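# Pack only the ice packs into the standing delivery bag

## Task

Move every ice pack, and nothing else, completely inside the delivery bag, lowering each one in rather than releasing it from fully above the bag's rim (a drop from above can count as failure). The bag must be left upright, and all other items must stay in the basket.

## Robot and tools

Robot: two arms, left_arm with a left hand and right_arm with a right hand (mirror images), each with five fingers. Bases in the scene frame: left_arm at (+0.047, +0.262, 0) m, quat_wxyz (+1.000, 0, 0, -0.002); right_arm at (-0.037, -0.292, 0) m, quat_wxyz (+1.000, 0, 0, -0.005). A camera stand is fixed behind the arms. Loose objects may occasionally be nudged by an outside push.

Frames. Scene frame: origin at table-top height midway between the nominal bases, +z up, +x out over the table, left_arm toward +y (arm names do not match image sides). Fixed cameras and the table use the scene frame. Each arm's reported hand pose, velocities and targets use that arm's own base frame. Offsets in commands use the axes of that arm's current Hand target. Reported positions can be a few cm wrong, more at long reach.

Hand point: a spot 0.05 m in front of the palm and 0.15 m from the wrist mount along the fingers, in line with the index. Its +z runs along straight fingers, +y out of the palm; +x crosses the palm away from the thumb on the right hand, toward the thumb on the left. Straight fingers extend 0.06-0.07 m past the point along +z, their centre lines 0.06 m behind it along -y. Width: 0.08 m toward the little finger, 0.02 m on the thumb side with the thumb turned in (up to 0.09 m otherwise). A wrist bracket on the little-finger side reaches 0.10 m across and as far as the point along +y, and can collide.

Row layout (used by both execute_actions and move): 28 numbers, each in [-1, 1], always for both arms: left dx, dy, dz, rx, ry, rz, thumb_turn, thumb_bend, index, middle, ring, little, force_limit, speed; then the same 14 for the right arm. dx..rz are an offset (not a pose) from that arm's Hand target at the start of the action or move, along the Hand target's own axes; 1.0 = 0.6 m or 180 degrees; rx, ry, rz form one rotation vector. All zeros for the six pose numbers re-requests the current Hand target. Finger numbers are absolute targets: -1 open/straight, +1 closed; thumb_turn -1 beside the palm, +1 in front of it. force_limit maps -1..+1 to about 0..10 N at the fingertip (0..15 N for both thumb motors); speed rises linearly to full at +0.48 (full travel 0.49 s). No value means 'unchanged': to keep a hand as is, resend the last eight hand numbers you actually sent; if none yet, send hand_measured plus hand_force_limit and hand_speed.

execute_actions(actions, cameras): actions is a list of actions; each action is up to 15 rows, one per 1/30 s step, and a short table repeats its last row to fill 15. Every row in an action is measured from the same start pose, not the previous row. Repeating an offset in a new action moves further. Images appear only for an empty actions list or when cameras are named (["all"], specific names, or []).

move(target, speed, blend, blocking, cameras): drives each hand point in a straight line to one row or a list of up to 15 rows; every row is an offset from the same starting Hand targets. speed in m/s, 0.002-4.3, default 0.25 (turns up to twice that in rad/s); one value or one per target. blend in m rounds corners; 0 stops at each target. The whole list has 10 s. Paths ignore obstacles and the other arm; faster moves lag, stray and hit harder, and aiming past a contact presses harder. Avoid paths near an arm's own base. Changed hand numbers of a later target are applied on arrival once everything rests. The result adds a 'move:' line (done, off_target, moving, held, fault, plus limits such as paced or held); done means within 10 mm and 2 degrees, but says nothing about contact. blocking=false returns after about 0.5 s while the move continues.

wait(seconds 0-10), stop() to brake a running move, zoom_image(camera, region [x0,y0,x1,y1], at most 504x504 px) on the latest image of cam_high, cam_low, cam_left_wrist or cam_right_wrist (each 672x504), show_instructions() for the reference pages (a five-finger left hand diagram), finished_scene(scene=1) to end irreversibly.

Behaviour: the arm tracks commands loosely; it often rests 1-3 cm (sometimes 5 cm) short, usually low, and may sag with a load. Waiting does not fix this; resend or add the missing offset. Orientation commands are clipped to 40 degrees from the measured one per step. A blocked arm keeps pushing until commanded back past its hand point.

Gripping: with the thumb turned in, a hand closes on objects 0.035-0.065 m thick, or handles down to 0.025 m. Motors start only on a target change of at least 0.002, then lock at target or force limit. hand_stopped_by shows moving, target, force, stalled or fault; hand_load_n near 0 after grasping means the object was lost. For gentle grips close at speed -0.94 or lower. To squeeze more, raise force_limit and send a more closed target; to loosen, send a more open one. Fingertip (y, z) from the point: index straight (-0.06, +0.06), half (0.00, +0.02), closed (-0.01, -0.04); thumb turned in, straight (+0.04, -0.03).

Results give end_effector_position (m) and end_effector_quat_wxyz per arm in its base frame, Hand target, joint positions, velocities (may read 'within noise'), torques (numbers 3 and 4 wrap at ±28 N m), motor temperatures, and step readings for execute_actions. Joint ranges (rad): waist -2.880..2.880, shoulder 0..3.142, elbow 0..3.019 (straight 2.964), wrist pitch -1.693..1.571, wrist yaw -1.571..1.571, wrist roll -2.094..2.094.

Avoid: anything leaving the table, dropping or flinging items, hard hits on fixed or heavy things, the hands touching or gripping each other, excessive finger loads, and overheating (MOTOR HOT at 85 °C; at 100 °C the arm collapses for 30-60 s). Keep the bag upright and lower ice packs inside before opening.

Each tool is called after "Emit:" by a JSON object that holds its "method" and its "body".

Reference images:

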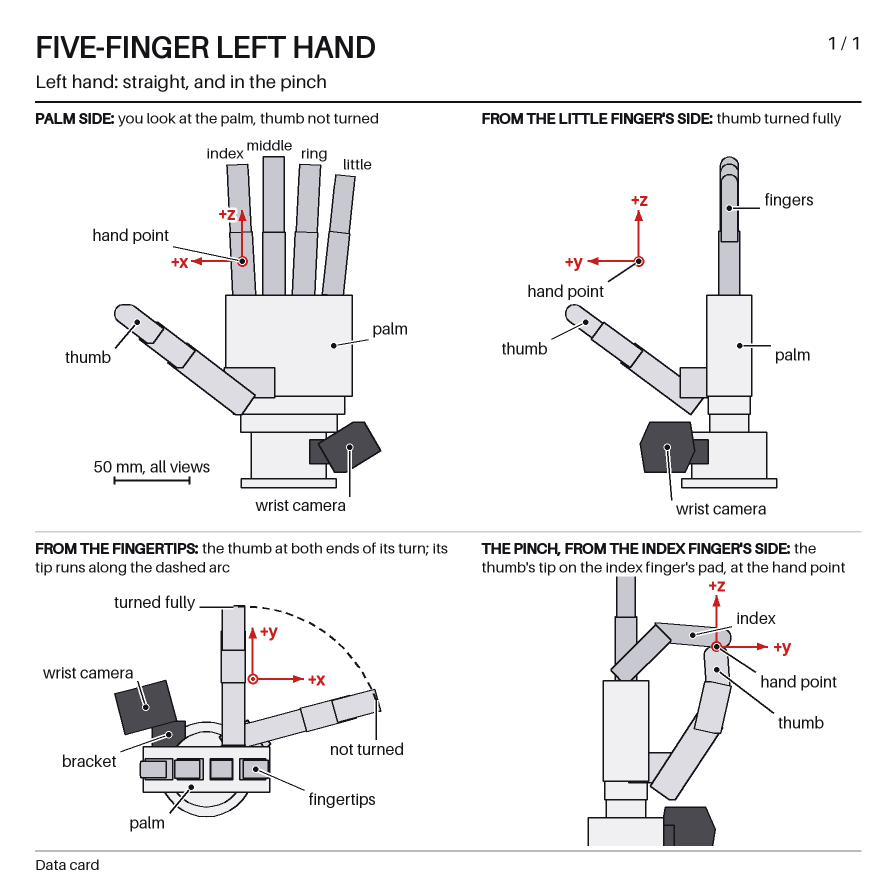

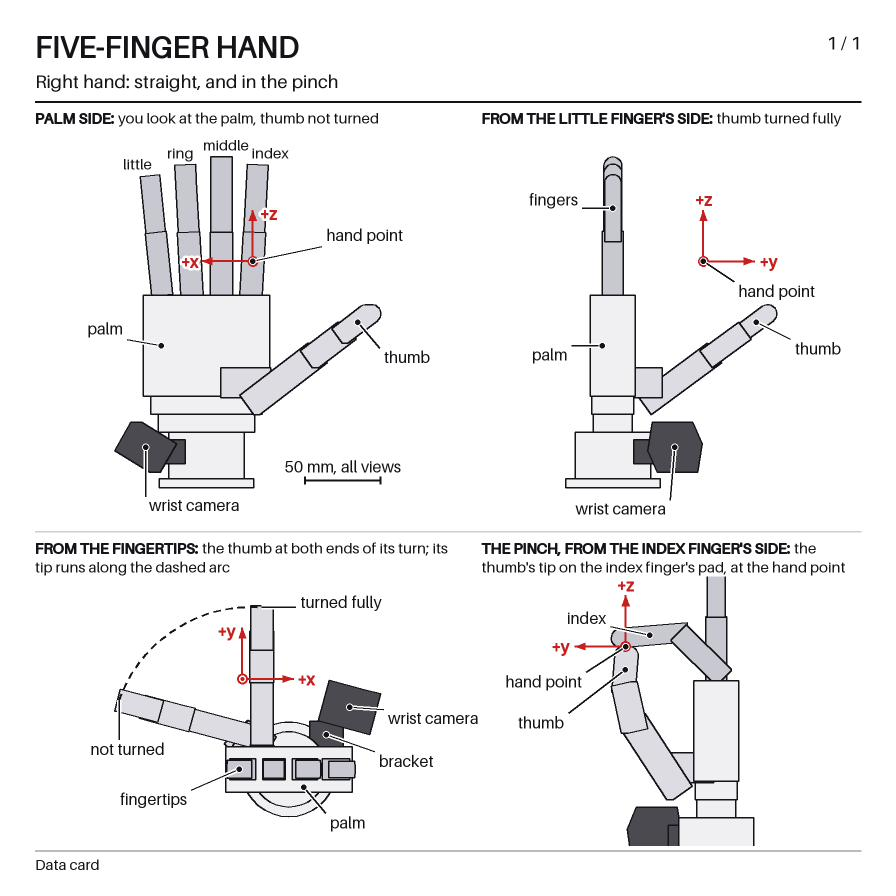

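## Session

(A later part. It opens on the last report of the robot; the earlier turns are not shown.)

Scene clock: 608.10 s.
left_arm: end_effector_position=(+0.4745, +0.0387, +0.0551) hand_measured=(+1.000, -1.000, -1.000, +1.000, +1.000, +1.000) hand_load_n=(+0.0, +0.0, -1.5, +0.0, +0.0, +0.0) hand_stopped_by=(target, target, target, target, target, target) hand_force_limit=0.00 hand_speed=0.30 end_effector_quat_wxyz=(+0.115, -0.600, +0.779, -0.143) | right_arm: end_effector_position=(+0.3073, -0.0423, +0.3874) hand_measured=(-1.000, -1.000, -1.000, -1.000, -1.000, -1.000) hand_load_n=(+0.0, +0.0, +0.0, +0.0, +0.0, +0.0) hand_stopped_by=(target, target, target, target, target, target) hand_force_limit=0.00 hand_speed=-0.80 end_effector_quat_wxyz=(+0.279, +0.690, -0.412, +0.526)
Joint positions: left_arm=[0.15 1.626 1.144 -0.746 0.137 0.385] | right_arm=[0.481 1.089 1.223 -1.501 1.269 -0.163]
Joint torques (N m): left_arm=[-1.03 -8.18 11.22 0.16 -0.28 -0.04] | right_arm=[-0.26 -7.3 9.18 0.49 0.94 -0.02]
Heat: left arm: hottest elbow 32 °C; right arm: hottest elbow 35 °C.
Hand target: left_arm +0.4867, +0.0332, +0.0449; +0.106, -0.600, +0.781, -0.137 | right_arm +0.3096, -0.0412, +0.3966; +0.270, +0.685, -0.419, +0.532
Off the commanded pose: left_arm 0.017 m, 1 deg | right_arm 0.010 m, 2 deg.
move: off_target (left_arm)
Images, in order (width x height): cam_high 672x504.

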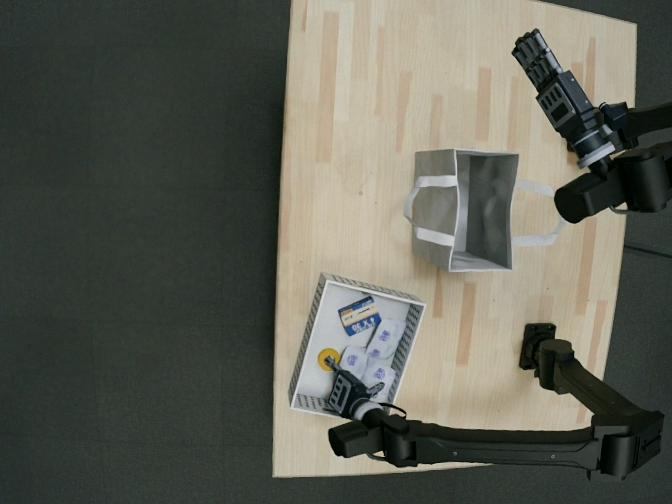

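Emit:
{"method": "move", "body": {"target": [0, -0.0626, 0.0228, 0, 0, 0, 1, -1, -1, 1, 1, 1, 0, 0.3, 0, 0, 0, 0, 0, 0, -1, -1, -1, -1, -1, -1, 0, -0.8], "speed": 0.08, "cameras": ["cam_high"]}}

Emit:
{"method": "zoom_image", "body": {"camera": "cam_high", "region": [290, 300, 430, 440]}}

Scene clock: 615.33 s.
left_arm: end_effector_position=(+0.5136, +0.0287, +0.0567) hand_measured=(+1.000, -1.000, -1.000, +1.000, +1.000, +1.000) hand_load_n=(+0.0, +0.0, -1.0, +0.0, +0.0, +0.0) hand_stopped_by=(target, target, target, target, target, target) hand_force_limit=0.00 hand_speed=0.30 end_effector_quat_wxyz=(+0.115, -0.599, +0.779, -0.143) | right_arm: end_effector_position=(+0.3073, -0.0423, +0.3874) hand_measured=(-1.000, -1.000, -1.000, -1.000, -1.000, -1.000) hand_load_n=(+0.0, +0.0, +0.0, +0.0, +0.0, +0.0) hand_stopped_by=(target, target, target, target, target, target) hand_force_limit=0.00 hand_speed=-0.80 end_effector_quat_wxyz=(+0.279, +0.690, -0.412, +0.526)
Joint positions: left_arm=[0.12 1.712 1.26 -0.772 0.127 0.357] | right_arm=[0.481 1.089 1.223 -1.501 1.269 -0.163]
Joint velocities: left_arm=[within noise] | right_arm=[-0.015 -0.024 0.007 -0.017 -0.168 0.037]
Joint torques (N m): left_arm=[-0.91 -9.93 11.34 0.09 -0.27 -0.07] | right_arm=[-0.26 -7.3 9.17 0.49 0.94 -0.03]
Heat: left arm: hottest elbow 34 °C; right arm: hottest elbow 35 °C.
Hand target: left_arm +0.5254, +0.0229, +0.0449; +0.106, -0.600, +0.781, -0.137 | right_arm +0.3096, -0.0412, +0.3966; +0.270, +0.685, -0.419, +0.532
Off the commanded pose: left_arm 0.018 m, 1 deg | right_arm 0.010 m, 2 deg.
move: off_target (left_arm)
Images, in order (width x height): cam_high 672x504.

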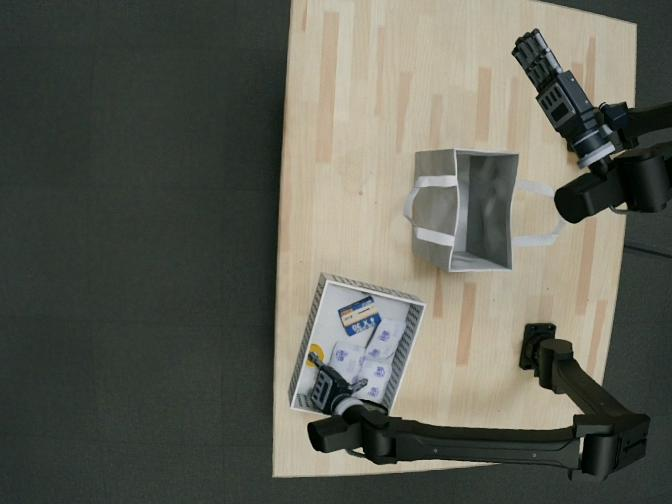

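Scaled by 3.600 from the camera's 672x504 image, which has a finer 960x720 frame.

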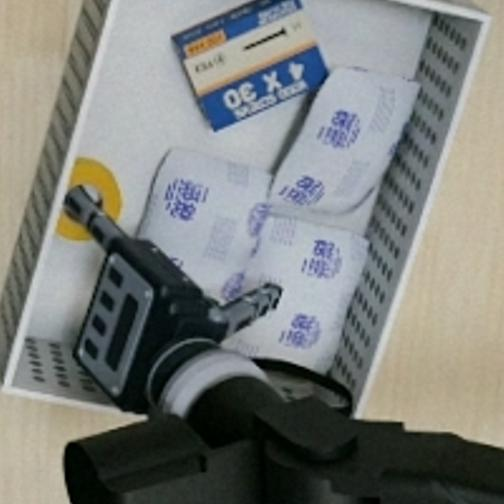

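Emit:
{"method": "move", "body": {"target": [[0, -0.0855, -0.235, 0, 0, 0, 1, -1, -1, 1, 1, 1, 0, 0.3, 0, 0, 0, 0, 0, 0, -1, -1, -1, -1, -1, -1, 0, -0.8],[-0.161, -0.045, -0.25, 0, 0, 0, 1, -1, -1, -1, -1, -1, 0, 0.3, 0, 0, 0, 0, 0, 0, -1, -1, -1, -1, -1, -1, 0, -0.8]], "cameras": ["all"]}}

Emit:
{"method": "zoom_image", "body": {"camera": "cam_high", "region": [280, 265, 430, 430]}}

Scene clock: 629.13 s.
left_arm: end_effector_position=(+0.5083, +0.1215, +0.1814) hand_measured=(+1.000, -1.000, -1.000, -1.000, -1.000, -1.000) hand_load_n=(+0.0, -0.5, +0.0, -0.5, +0.0, +0.0) hand_stopped_by=(target, target, target, target, target, target) hand_force_limit=0.00 hand_speed=0.30 end_effector_quat_wxyz=(+0.094, -0.607, +0.778, -0.131) | right_arm: end_effector_position=(+0.3073, -0.0423, +0.3874) hand_measured=(-1.000, -1.000, -1.000, -1.000, -1.000, -1.000) hand_load_n=(+0.0, +0.0, +0.0, +0.0, +0.0, +0.0) hand_stopped_by=(target, target, target, target, target, target) hand_force_limit=0.00 hand_speed=-0.80 end_effector_quat_wxyz=(+0.279, +0.690, -0.412, +0.526)
Joint positions: left_arm=[0.295 1.693 1.581 -1.186 0.176 0.516] | right_arm=[0.481 1.089 1.223 -1.501 1.269 -0.163]
Joint torques (N m): left_arm=[-0.44 -13.1 14.04 -0.25 0.07 0.09] | right_arm=[-0.32 -7.3 9.17 0.49 0.94 -0.03]
Heat: left arm: hottest elbow 35 °C; right arm: hottest elbow 35 °C.
Hand target: left_arm +0.5254, +0.1226, +0.1952; +0.106, -0.600, +0.781, -0.137 | right_arm +0.3096, -0.0412, +0.3966; +0.270, +0.685, -0.419, +0.532
Off the commanded pose: left_arm 0.022 m, 2 deg | right_arm 0.010 m, 2 deg.
move: off_target (left_arm); target 2's new numbers were sent with left_arm's hand 0.022 m and 2 deg from that target

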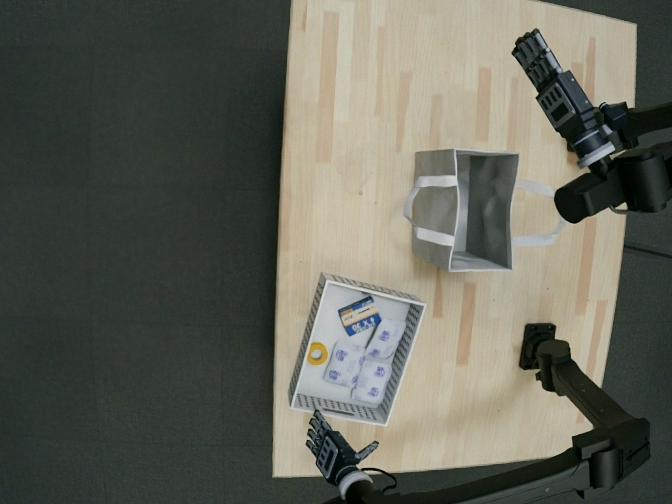

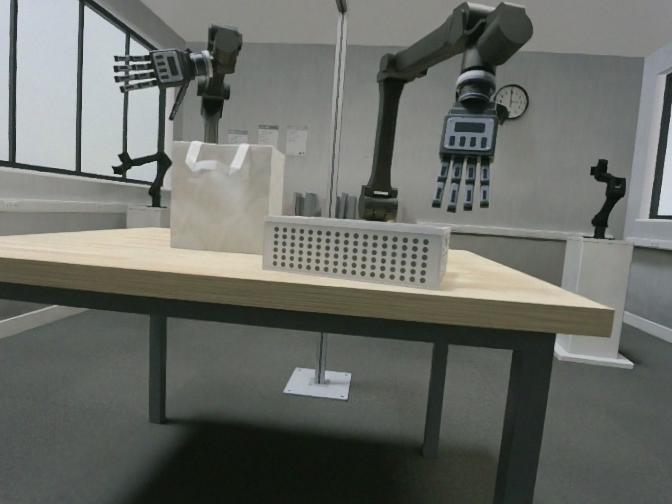

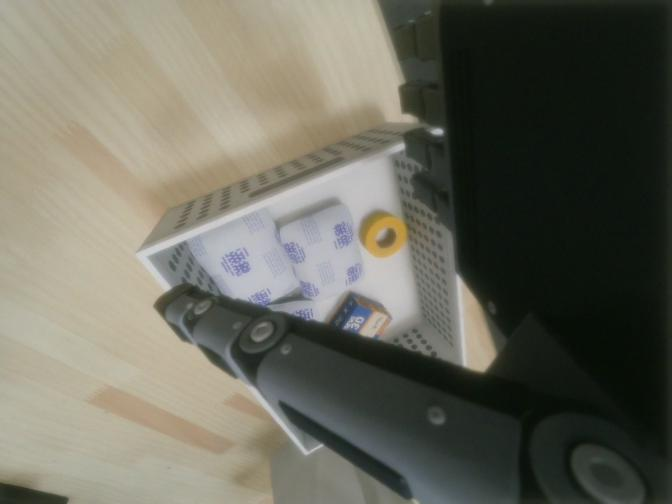

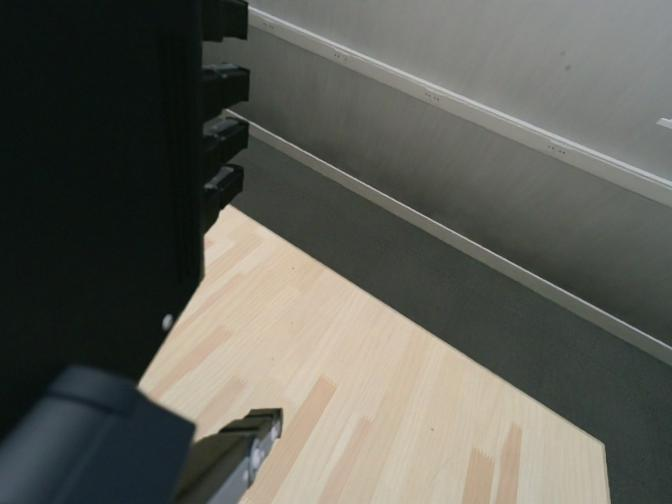

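Scaled by 3.055 from the camera's 672x504 image, which has a finer 960x720 frame.

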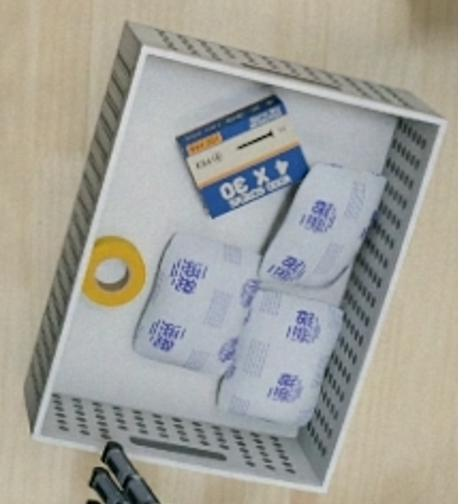

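Emit:
{"method": "zoom_image", "body": {"camera": "cam_left_wrist", "region": [140, 110, 480, 360]}}

Emit:
{"method": "zoom_image", "body": {"camera": "cam_high", "region": [310, 325, 400, 415]}}

Scaled by 1.482 from the camera's 672x504 image, which has a finer 960x720 frame.

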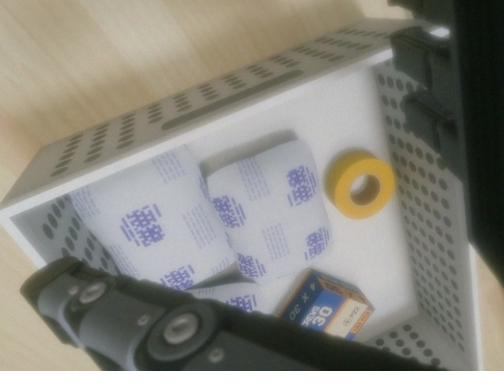

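Scaled by 5.600 from the camera's 672x504 image, which has a finer 960x720 frame.

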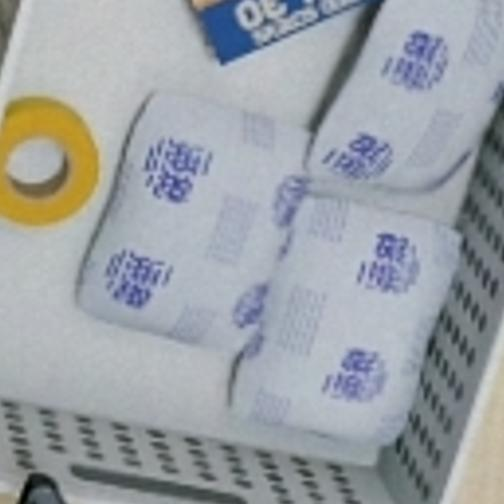

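Emit:
{"method": "move", "body": {"target": [0.315, 0.1265, 0.034, 0, 0, 0, -1, -1, -1, -1, -1, -1, 0, 0.3, 0, 0, 0, 0, 0, 0, -1, -1, -1, -1, -1, -1, 0, -0.8], "cameras": ["cam_high","cam_left_wrist"]}}

Emit:
{"method": "zoom_image", "body": {"camera": "cam_left_wrist", "region": [60, 0, 440, 400]}}

Scene clock: 696.47 s.
left_arm: end_effector_position=(+0.4146, -0.0413, +0.1511) hand_measured=(-1.000, -1.000, -1.000, -1.000, -1.000, -1.000) hand_load_n=(+0.0, -0.5, +0.0, +0.0, +0.0, +0.0) hand_stopped_by=(target, target, target, target, target, target) hand_force_limit=0.00 hand_speed=0.30 end_effector_quat_wxyz=(+0.101, -0.599, +0.783, -0.133) | right_arm: end_effector_position=(+0.3073, -0.0423, +0.3874) hand_measured=(-1.000, -1.000, -1.000, -1.000, -1.000, -1.000) hand_load_n=(+0.0, +0.0, +0.0, +0.0, +0.0, +0.0) hand_stopped_by=(target, target, target, target, target, target) hand_force_limit=0.00 hand_speed=-0.80 end_effector_quat_wxyz=(+0.279, +0.690, -0.412, +0.526)
Joint positions: left_arm=[-0.021 1.392 1.151 -1.004 0.081 0.23] | right_arm=[0.481 1.089 1.223 -1.501 1.269 -0.163]
Joint torques (N m): left_arm=[-0.21 -10.46 8.12 0.85 -0.16 -0.06] | right_arm=[-0.26 -7.3 9.17 0.49 0.94 -0.03]
Motor temperatures (°C): left_arm=[22 27 43 24 24 25] | right_arm=[23 27 36 23 23 22]
Heat: left arm: hottest elbow 43 °C; right arm: hottest elbow 36 °C.
Hand target: left_arm +0.4144, -0.0432, +0.1500; +0.106, -0.600, +0.781, -0.137 | right_arm +0.3096, -0.0412, +0.3966; +0.270, +0.685, -0.419, +0.532
Off the commanded pose: left_arm 0.002 m, 1 deg | right_arm 0.010 m, 2 deg.
move: done
Images, in order (width x height): cam_high 672x504, cam_left_wrist 672x504.

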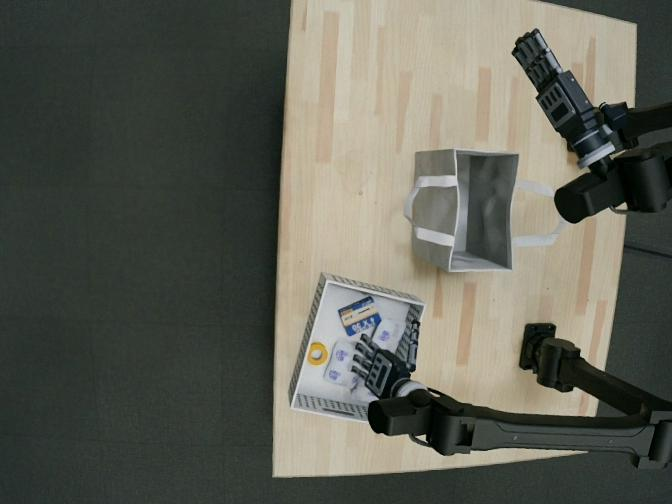

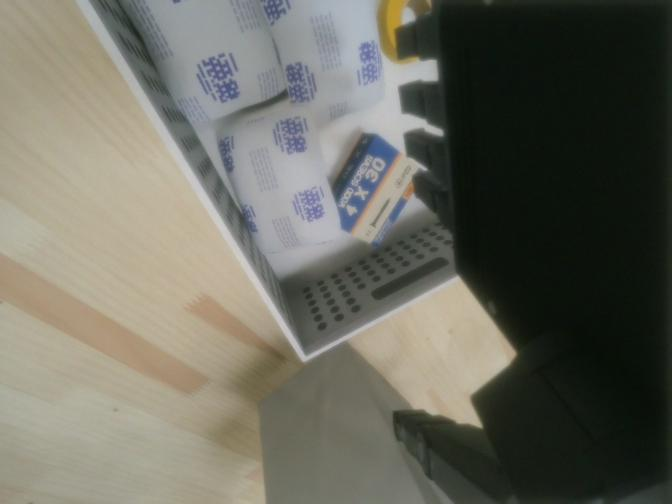

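Scaled by 1.260 from the camera's 672x504 image, which has a finer 960x720 frame.

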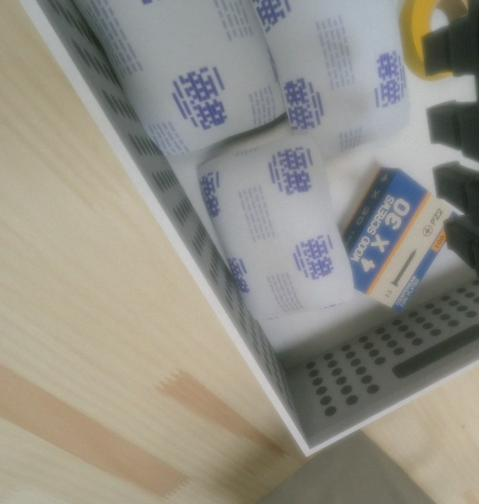

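Emit:
{"method": "move", "body": {"target": [-0.155, -0.0643, 0.1208, 0, 0, 0, 1, -1, -1, 1, 1, 1, 0, 0.3, 0, 0, 0, 0, 0, 0, -1, -1, -1, -1, -1, -1, 0, -0.8], "speed": 0.15, "cameras": ["cam_high"]}}

Emit:
{"method": "zoom_image", "body": {"camera": "cam_high", "region": [290, 300, 430, 440]}}

Scene clock: 753.80 s.
left_arm: end_effector_position=(+0.4721, +0.0236, +0.0852) hand_measured=(+1.000, -1.000, -1.000, +1.000, +1.000, +1.000) hand_load_n=(+0.5, +0.0, +0.0, +0.0, +0.0, +0.0) hand_stopped_by=(target, target, target, target, target, target) hand_force_limit=0.00 hand_speed=0.30 end_effector_quat_wxyz=(+0.086, -0.603, +0.783, -0.126) | right_arm: end_effector_position=(+0.3073, -0.0423, +0.3874) hand_measured=(-1.000, -1.000, -1.000, -1.000, -1.000, -1.000) hand_load_n=(+0.0, +0.0, +0.0, +0.0, +0.0, +0.0) hand_stopped_by=(target, target, target, target, target, target) hand_force_limit=0.00 hand_speed=-0.80 end_effector_quat_wxyz=(+0.279, +0.690, -0.412, +0.526)
Joint positions: left_arm=[0.119 1.624 1.232 -0.899 0.128 0.359] | right_arm=[0.481 1.089 1.223 -1.501 1.269 -0.163]
Joint torques (N m): left_arm=[0.73 -10.93 12.74 0.62 -0.04 0.17] | right_arm=[-0.26 -7.3 9.17 0.49 0.94 -0.03]
Motor temperatures (°C): left_arm=[22 25 36 24 24 25] | right_arm=[23 27 36 23 23 22]
Heat: left arm: hottest elbow 36 °C; right arm: hottest elbow 36 °C.
Hand target: left_arm +0.4974, +0.0310, +0.0952; +0.106, -0.600, +0.781, -0.137 | right_arm +0.3096, -0.0412, +0.3966; +0.270, +0.685, -0.419, +0.532
Off the commanded pose: left_arm 0.028 m, 3 deg | right_arm 0.010 m, 2 deg.
move: off_target (left_arm)
Images, in order (width x height): cam_high 672x504.

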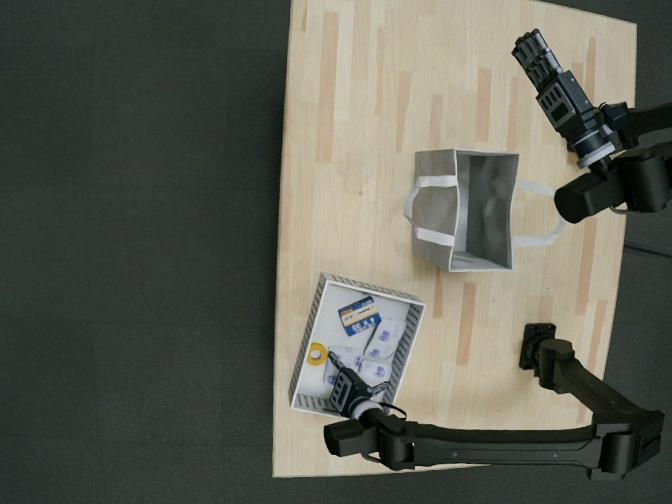

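Scaled by 3.600 from the camera's 672x504 image, which has a finer 960x720 frame.

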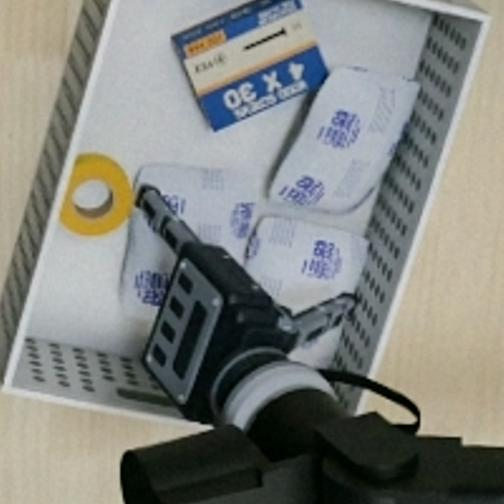

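Emit:
{"method": "move", "body": {"target": [-0.031, -0.0238, 0.0263, 0, 0, 0, 1, -1, -1, 1, 1, 1, 0, 0.3, 0, 0, 0, 0, 0, 0, -1, -1, -1, -1, -1, -1, 0, -0.8], "speed": 0.15, "cameras": ["cam_high"]}}

Emit:
{"method": "zoom_image", "body": {"camera": "cam_high", "region": [290, 300, 430, 440]}}

Scene clock: 766.17 s.
left_arm: end_effector_position=(+0.4952, +0.0349, +0.0804) hand_measured=(+1.000, -1.000, -1.000, +1.000, +1.000, +1.000) hand_load_n=(+0.0, +0.0, -1.0, +0.0, +0.0, +0.0) hand_stopped_by=(target, target, target, target, target, target) hand_force_limit=0.00 hand_speed=0.30 end_effector_quat_wxyz=(+0.088, -0.601, +0.784, -0.130) | right_arm: end_effector_position=(+0.3073, -0.0423, +0.3874) hand_measured=(-1.000, -1.000, -1.000, -1.000, -1.000, -1.000) hand_load_n=(+0.0, +0.0, +0.0, +0.0, +0.0, +0.0) hand_stopped_by=(target, target, target, target, target, target) hand_force_limit=0.00 hand_speed=-0.80 end_effector_quat_wxyz=(+0.279, +0.690, -0.412, +0.526)
Joint positions: left_arm=[0.137 1.684 1.295 -0.898 0.137 0.38] | right_arm=[0.481 1.089 1.223 -1.501 1.269 -0.163]
Joint torques (N m): left_arm=[0.85 -11.34 12.82 0.73 -0.15 0.05] | right_arm=[-0.26 -7.3 9.17 0.49 0.94 -0.02]
Heat: left arm: hottest elbow 37 °C; right arm: hottest elbow 36 °C.
Hand target: left_arm +0.5204, +0.0440, +0.0851; +0.106, -0.600, +0.781, -0.137 | right_arm +0.3096, -0.0412, +0.3966; +0.270, +0.685, -0.419, +0.532
Off the commanded pose: left_arm 0.027 m, 2 deg | right_arm 0.010 m, 2 deg.
move: off_target (left_arm)
Images, in order (width x height): cam_high 672x504.

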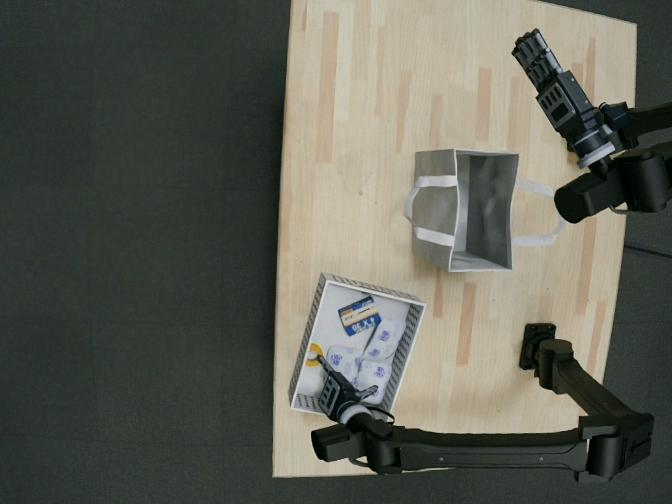

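Scaled by 3.600 from the camera's 672x504 image, which has a finer 960x720 frame.

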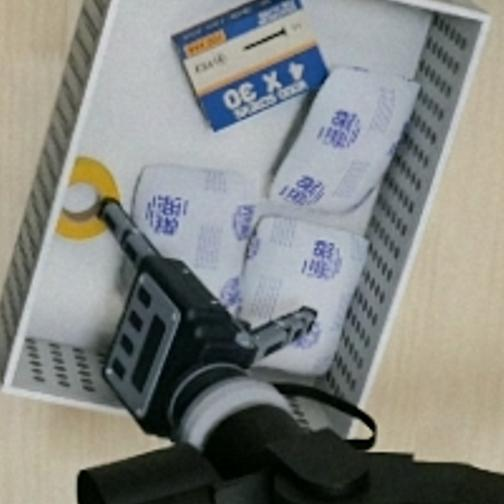

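Emit:
{"method": "move", "body": {"target": [[0, -0.0143, -0.0392, 0, 0, 0, 1, -1, -1, 1, 1, 1, 0, 0.3, 0, 0, 0, 0, 0, 0, -1, -1, -1, -1, -1, -1, 0, -0.8],[-0.0078, -0.0415, -0.0293, 0, 0, 0, 1, -1, -1, 1, 1, 1, 0, 0.3, 0, 0, 0, 0, 0, 0, -1, -1, -1, -1, -1, -1, 0, -0.8]], "speed": 0.15, "cameras": ["cam_high"]}}

Emit:
{"method": "zoom_image", "body": {"camera": "cam_high", "region": [290, 300, 430, 440]}}

Scene clock: 787.70 s.
left_arm: end_effector_position=(+0.5197, +0.0386, +0.0977) hand_measured=(+1.000, -1.000, -1.000, +1.000, +1.000, +1.000) hand_load_n=(+0.0, +0.0, +0.0, +0.0, +0.0, +0.0) hand_stopped_by=(target, target, target, target, target, target) hand_force_limit=0.00 hand_speed=0.30 end_effector_quat_wxyz=(+0.094, -0.600, +0.783, -0.132) | right_arm: end_effector_position=(+0.3073, -0.0423, +0.3874) hand_measured=(-1.000, -1.000, -1.000, -1.000, -1.000, -1.000) hand_load_n=(+0.0, +0.0, +0.0, +0.0, +0.0, +0.0) hand_stopped_by=(target, target, target, target, target, target) hand_force_limit=0.00 hand_speed=-0.80 end_effector_quat_wxyz=(+0.279, +0.690, -0.412, +0.526)
Joint positions: left_arm=[0.137 1.72 1.391 -0.945 0.135 0.381] | right_arm=[0.481 1.089 1.223 -1.501 1.269 -0.163]
Joint torques (N m): left_arm=[0.5 -12.86 13.38 -0.21 -0.13 0.03] | right_arm=[-0.32 -7.3 9.17 0.49 0.93 -0.03]
Heat: left arm: hottest elbow 40 °C; right arm: hottest elbow 36 °C.
Hand target: left_arm +0.5383, +0.0440, +0.1101; +0.106, -0.600, +0.781, -0.137 | right_arm +0.3096, -0.0412, +0.3966; +0.270, +0.685, -0.419, +0.532
Off the commanded pose: left_arm 0.023 m, 2 deg | right_arm 0.010 m, 2 deg.
move: off_target (left_arm)
Images, in order (width x height): cam_high 672x504.

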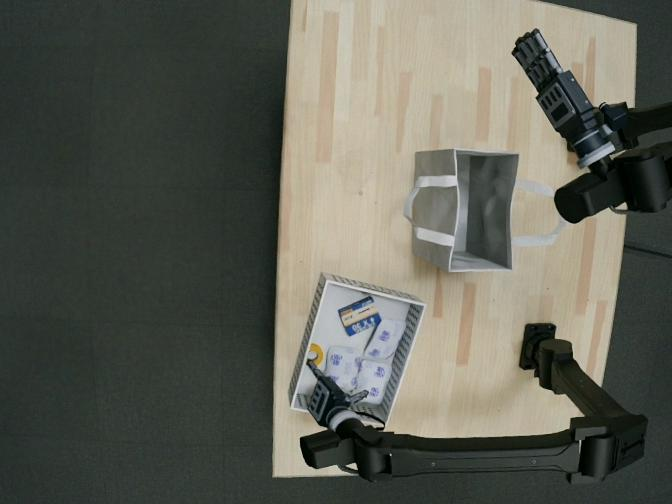

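Scaled by 3.600 from the camera's 672x504 image, which has a finer 960x720 frame.

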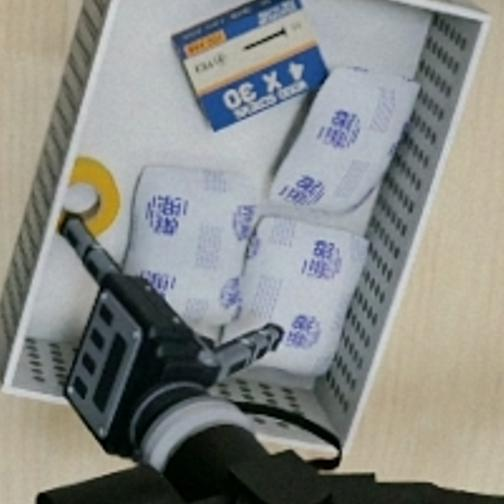

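Emit:
{"method": "move", "body": {"target": [[0.014, 0.0192, -0.007, 0, 0, 0, 1, -1, -1, 1, 1, 1, 0, 0.3, 0, 0, 0, 0, 0, 0, -1, -1, -1, -1, -1, -1, 0, -0.8],[0.014, 0.0477, 0.0713, 0, 0, 0, 1, -1, -1, 1, 1, 1, 0, 0.3, 0, 0, 0, 0, 0, 0, -1, -1, -1, -1, -1, -1, 0, -0.8]], "speed": 0.12, "cameras": ["cam_high"]}}

Emit:
{"method": "zoom_image", "body": {"camera": "cam_high", "region": [290, 300, 430, 440]}}

Scene clock: 801.77 s.
left_arm: end_effector_position=(+0.5277, +0.0406, +0.0777) hand_measured=(+1.000, -1.000, -1.000, +1.000, +1.000, +1.000) hand_load_n=(+0.0, +0.0, +0.0, +0.0, +0.0, +0.0) hand_stopped_by=(target, target, target, target, target, target) hand_force_limit=0.00 hand_speed=0.30 end_effector_quat_wxyz=(+0.116, -0.597, +0.781, -0.143) | right_arm: end_effector_position=(+0.3073, -0.0423, +0.3874) hand_measured=(-1.000, -1.000, -1.000, -1.000, -1.000, -1.000) hand_load_n=(+0.0, +0.0, +0.0, +0.0, +0.0, +0.0) hand_stopped_by=(target, target, target, target, target, target) hand_force_limit=0.00 hand_speed=-0.80 end_effector_quat_wxyz=(+0.279, +0.690, -0.412, +0.526)
Joint positions: left_arm=[0.138 1.725 1.339 -0.837 0.133 0.38] | right_arm=[0.481 1.089 1.223 -1.501 1.269 -0.163]
Joint torques (N m): left_arm=[0.26 -12.81 7.54 0.76 -0.17 -0.01] | right_arm=[-0.32 -7.3 9.17 0.49 0.94 -0.03]
Motor temperatures (°C): left_arm=[22 26 41 24 24 25] | right_arm=[23 27 36 23 23 22]
Heat: left arm: hottest elbow 41 °C; right arm: hottest elbow 36 °C.
Hand target: left_arm +0.5243, +0.0392, +0.0603; +0.106, -0.600, +0.781, -0.137 | right_arm +0.3096, -0.0412, +0.3966; +0.270, +0.685, -0.419, +0.532
Off the commanded pose: left_arm 0.018 m, 1 deg | right_arm 0.010 m, 2 deg.
move: off_target (left_arm)
Images, in order (width x height): cam_high 672x504.

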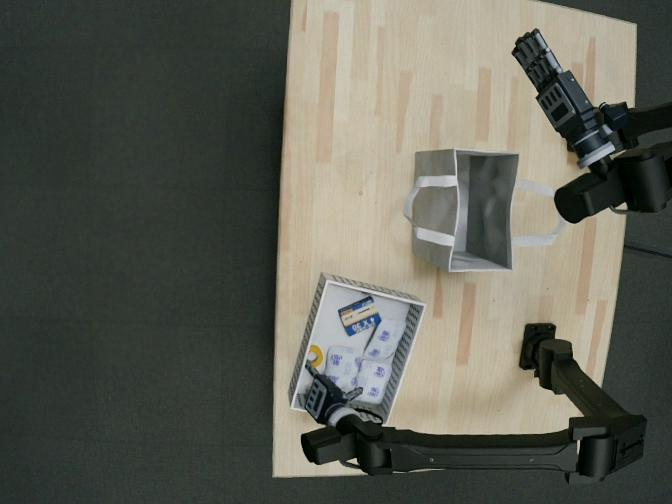

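Scaled by 3.600 from the camera's 672x504 image, which has a finer 960x720 frame.

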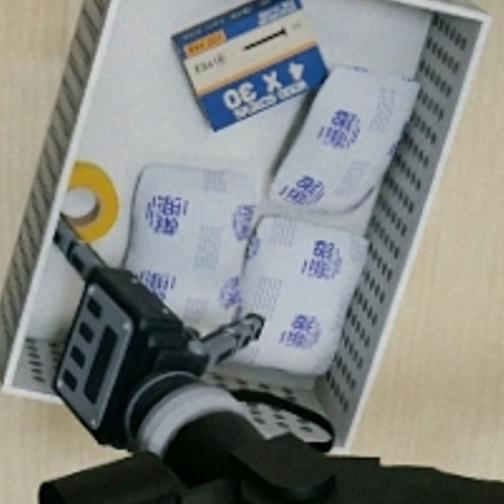

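Emit:
{"method": "move", "body": {"target": [[0, -0.02, -0.0548, 0, 0, 0, 1, -1, -1, 1, 1, 1, 0, 0.3, 0, 0, 0, 0, 0, 0, -1, -1, -1, -1, -1, -1, 0, -0.8],[0.0208, 0.0168, -0.0683, 0, 0, 0, 1, -1, -1, 1, 1, 1, 0, 0.3, 0, 0, 0, 0, 0, 0, -1, -1, -1, -1, -1, -1, 0, -0.8],[0.0208, 0.0493, 0.021, 0, 0, 0, 1, -1, -1, 1, 1, 1, 0, 0.3, 0, 0, 0, 0, 0, 0, -1, -1, -1, -1, -1, -1, 0, -0.8]], "speed": 0.12, "cameras": ["cam_high"]}}

Emit:
{"method": "zoom_image", "body": {"camera": "cam_high", "region": [290, 300, 430, 440]}}

Scene clock: 821.40 s.
left_arm: end_effector_position=(+0.5027, +0.0377, +0.0569) hand_measured=(+1.000, -1.000, -1.000, +1.000, +1.000, +1.000) hand_load_n=(+0.0, +0.0, +0.0, +0.0, +0.5, +0.0) hand_stopped_by=(target, target, target, target, target, target) hand_force_limit=0.00 hand_speed=0.30 end_effector_quat_wxyz=(+0.118, -0.598, +0.779, -0.143) | right_arm: end_effector_position=(+0.3073, -0.0423, +0.3874) hand_measured=(-1.000, -1.000, -1.000, -1.000, -1.000, -1.000) hand_load_n=(+0.0, +0.0, +0.0, +0.0, +0.0, +0.0) hand_stopped_by=(target, target, target, target, target, target) hand_force_limit=0.00 hand_speed=-0.80 end_effector_quat_wxyz=(+0.279, +0.690, -0.412, +0.526)
Joint positions: left_arm=[0.139 1.685 1.225 -0.76 0.13 0.377] | right_arm=[0.481 1.089 1.223 -1.501 1.269 -0.163]
Joint torques (N m): left_arm=[-0.38 -11.28 7.16 0.81 -0.08 -0.01] | right_arm=[-0.26 -7.36 9.17 0.5 0.94 -0.03]
Heat: left arm: hottest elbow 38 °C; right arm: hottest elbow 36 °C.
Hand target: left_arm +0.4983, +0.0332, +0.0382; +0.106, -0.600, +0.781, -0.137 | right_arm +0.3096, -0.0412, +0.3966; +0.270, +0.685, -0.419, +0.532
Off the commanded pose: left_arm 0.019 m, 2 deg | right_arm 0.010 m, 2 deg.
move: off_target (left_arm)
Images, in order (width x height): cam_high 672x504.

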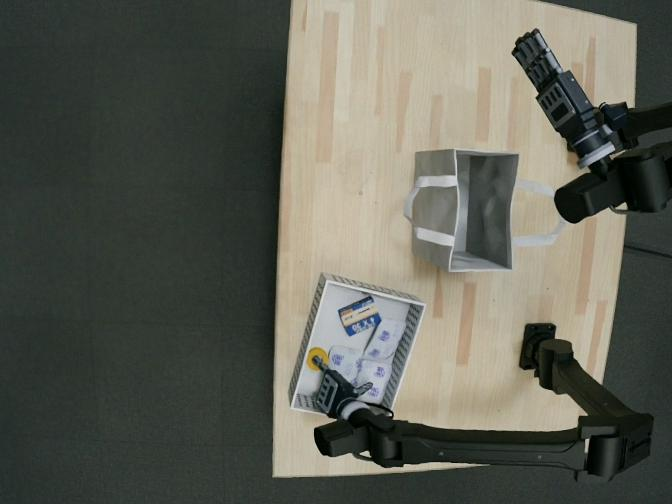

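Scaled by 3.600 from the camera's 672x504 image, which has a finer 960x720 frame.

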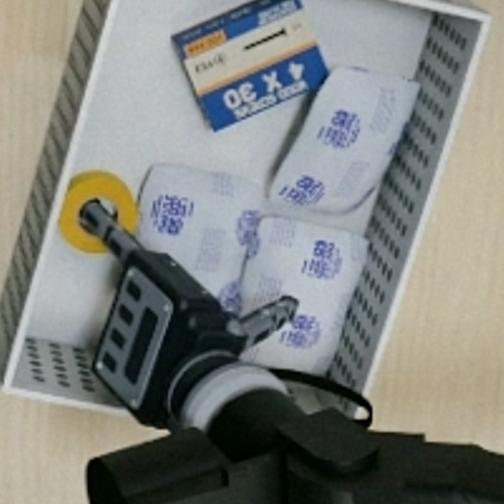

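Emit:
{"method": "move", "body": {"target": [0.14, 0, 0, 0, 0, 0, 1, -1, -1, 1, 1, 1, 0, 0.3, 0, 0, 0, 0, 0, 0, -1, -1, -1, -1, -1, -1, 0, -0.8], "speed": 0.1, "cameras": ["cam_high"]}}

Emit:
{"method": "zoom_image", "body": {"camera": "cam_high", "region": [290, 270, 430, 440]}}

Scene clock: 837.93 s.
left_arm: end_effector_position=(+0.4899, -0.0359, +0.0551) hand_measured=(+1.000, -1.000, -1.000, +1.000, +1.000, +1.000) hand_load_n=(+0.0, +0.0, +0.0, +0.0, +0.0, +0.0) hand_stopped_by=(target, target, target, target, target, target) hand_force_limit=0.00 hand_speed=0.30 end_effector_quat_wxyz=(+0.124, -0.603, +0.775, -0.144) | right_arm: end_effector_position=(+0.3073, -0.0423, +0.3874) hand_measured=(-1.000, -1.000, -1.000, -1.000, -1.000, -1.000) hand_load_n=(+0.0, +0.0, +0.0, +0.0, +0.0, +0.0) hand_stopped_by=(target, target, target, target, target, target) hand_force_limit=0.00 hand_speed=-0.80 end_effector_quat_wxyz=(+0.279, +0.690, -0.412, +0.526)
Joint positions: left_arm=[-0.011 1.637 1.156 -0.713 0.069 0.224] | right_arm=[0.481 1.089 1.223 -1.501 1.269 -0.163]
Joint torques (N m): left_arm=[-1.38 -11.69 6.11 0.54 0.19 -0.03] | right_arm=[-0.32 -7.3 9.17 0.49 0.94 -0.02]
Motor temperatures (°C): left_arm=[22 26 36 24 24 25] | right_arm=[23 27 36 23 23 22]
Heat: left arm: hottest elbow 36 °C; right arm: hottest elbow 36 °C.
Hand target: left_arm +0.4765, -0.0480, +0.0380; +0.106, -0.600, +0.781, -0.137 | right_arm +0.3096, -0.0412, +0.3966; +0.270, +0.685, -0.419, +0.532
Off the commanded pose: left_arm 0.025 m, 2 deg | right_arm 0.010 m, 2 deg.
move: off_target (left_arm)
Images, in order (width x height): cam_high 672x504.

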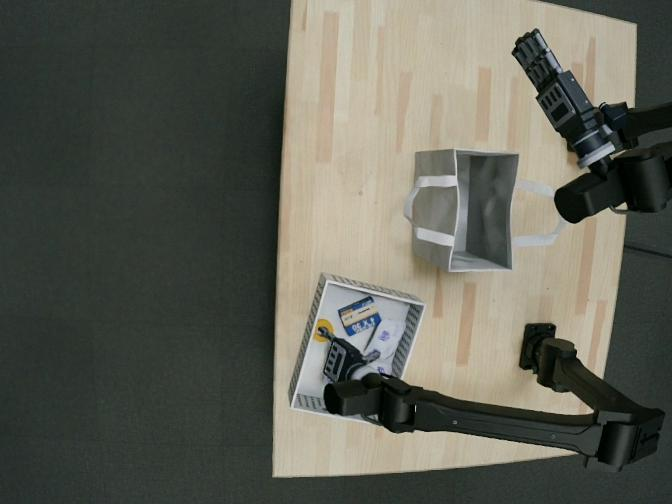

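Scaled by 2.965 from the camera's 672x504 image, which has a finer 960x720 frame.

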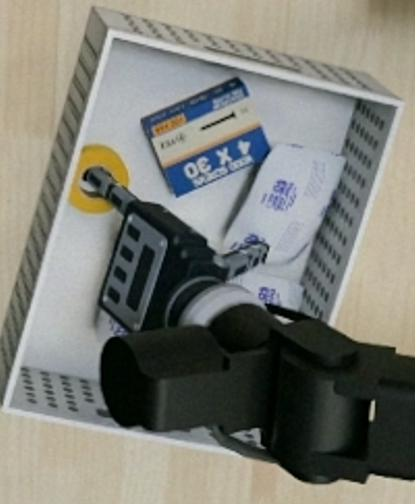

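Emit:
{"method": "move", "body": {"target": [0.055, -0.01, 0, 0, 0, 0, 1, -1, -1, 1, 1, 1, 0, 0.3, 0, 0, 0, 0, 0, 0, -1, -1, -1, -1, -1, -1, 0, -0.8], "speed": 0.1}}

Emit:
{"method": "move", "body": {"target": [[0, -0.0855, -0.235, 0, 0, 0, 1, -1, -1, 1, 1, 1, 0, 0.3, 0, 0, 0, 0, 0, 0, -1, -1, -1, -1, -1, -1, 0, -0.8],[0, -0.0, -0.33, 0, 0, 0, 1, -1, -1, -1, -1, -1, 0, 0.3, 0, 0, 0, 0, 0, 0, -1, -1, -1, -1, -1, -1, 0, -0.8]], "cameras": ["cam_high","cam_left_wrist"]}}

Emit:
{"method": "zoom_image", "body": {"camera": "cam_high", "region": [290, 270, 430, 440]}}

Scene clock: 852.63 s.
left_arm: end_effector_position=(+0.4860, -0.0716, +0.0559) hand_measured=(+1.000, -1.000, -1.000, +1.000, +1.000, +1.000) hand_load_n=(+0.0, +0.0, -0.5, +0.0, +0.0, +0.0) hand_stopped_by=(target, target, target, target, target, target) hand_force_limit=0.00 hand_speed=0.30 end_effector_quat_wxyz=(+0.122, -0.602, +0.776, -0.144) | right_arm: end_effector_position=(+0.3073, -0.0423, +0.3874) hand_measured=(-1.000, -1.000, -1.000, -1.000, -1.000, -1.000) hand_load_n=(+0.0, +0.0, +0.0, +0.0, +0.0, +0.0) hand_stopped_by=(target, target, target, target, target, target) hand_force_limit=0.00 hand_speed=-0.80 end_effector_quat_wxyz=(+0.279, +0.690, -0.412, +0.526)
Joint positions: left_arm=[-0.085 1.632 1.152 -0.713 0.045 0.157] | right_arm=[0.481 1.089 1.223 -1.501 1.269 -0.163]
Joint torques (N m): left_arm=[-1.2 -11.69 6.32 0.55 0.17 -0.02] | right_arm=[-0.32 -7.3 9.17 0.49 0.94 -0.03]
Heat: left arm: hottest elbow 35 °C; right arm: hottest elbow 37 °C.
Hand target: left_arm +0.4736, -0.0814, +0.0401; +0.106, -0.600, +0.781, -0.137 | right_arm +0.3096, -0.0412, +0.3966; +0.270, +0.685, -0.419, +0.532
Off the commanded pose: left_arm 0.022 m, 2 deg | right_arm 0.010 m, 2 deg.
move: off_target (left_arm)

Scene clock: 855.83 s.
left_arm: end_effector_position=(+0.4131, -0.0687, +0.2363) hand_measured=(+1.000, -1.000, -1.000, -1.000, -1.000, -1.000) hand_load_n=(+0.0, +0.0, +0.0, +0.0, +0.0, +0.0) hand_stopped_by=(target, target, target, target, target, target) hand_force_limit=0.00 hand_speed=0.30 end_effector_quat_wxyz=(+0.118, -0.596, +0.780, -0.149) | right_arm: end_effector_position=(+0.3073, -0.0423, +0.3874) hand_measured=(-1.000, -1.000, -1.000, -1.000, -1.000, -1.000) hand_load_n=(+0.0, +0.0, +0.0, +0.0, +0.0, +0.0) hand_stopped_by=(target, target, target, target, target, target) hand_force_limit=0.00 hand_speed=-0.80 end_effector_quat_wxyz=(+0.279, +0.690, -0.412, +0.526)
Joint positions: left_arm=[-0.087 1.329 1.312 -1.175 0.06 0.167] | right_arm=[0.481 1.089 1.223 -1.501 1.269 -0.163]
Joint torques (N m): left_arm=[0.85 -8.29 8.57 -0.06 -0.02 0.09] | right_arm=[-0.26 -7.3 9.18 0.47 0.94 -0.03]
Heat: left arm: hottest elbow 35 °C; right arm: hottest elbow 37 °C.
Hand target: left_arm +0.4082, -0.0641, +0.2263; +0.106, -0.600, +0.781, -0.137 | right_arm +0.3096, -0.0412, +0.3966; +0.270, +0.685, -0.419, +0.532
Off the commanded pose: left_arm 0.012 m, 2 deg | right_arm 0.010 m, 2 deg.
move: off_target (left_arm); target 2's new numbers were sent with left_arm's hand 0.012 m and 2 deg from that target
Images, in order (width x height): cam_high 672x504, cam_left_wrist 672x504.

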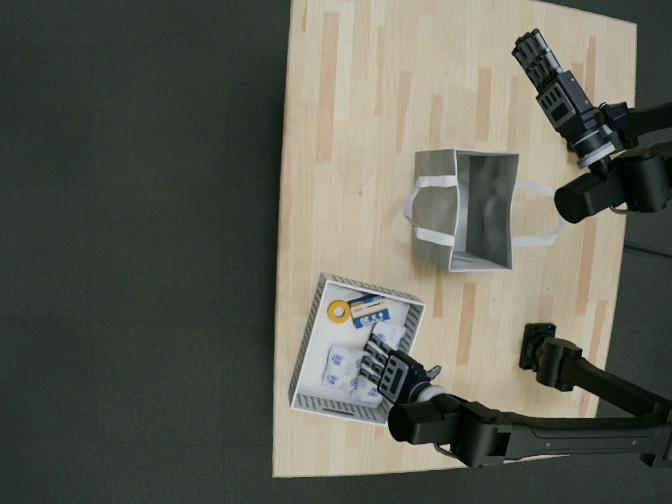

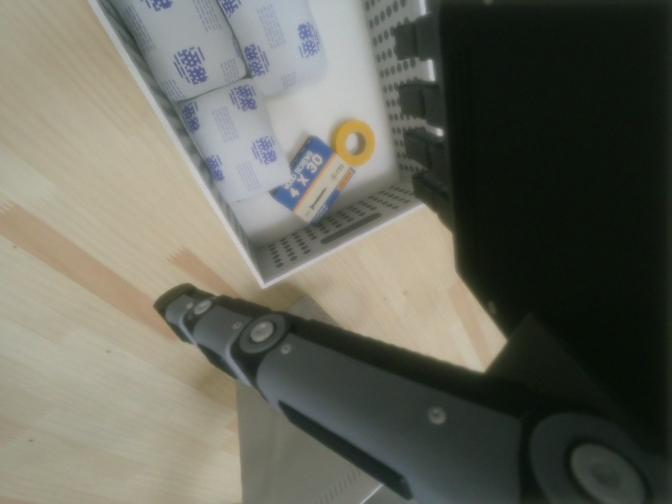

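Scaled by 2.965 from the camera's 672x504 image, which has a finer 960x720 frame.

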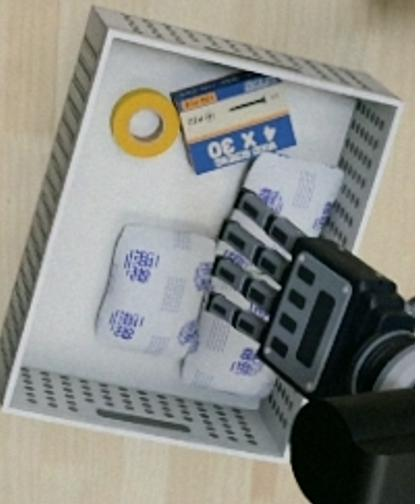

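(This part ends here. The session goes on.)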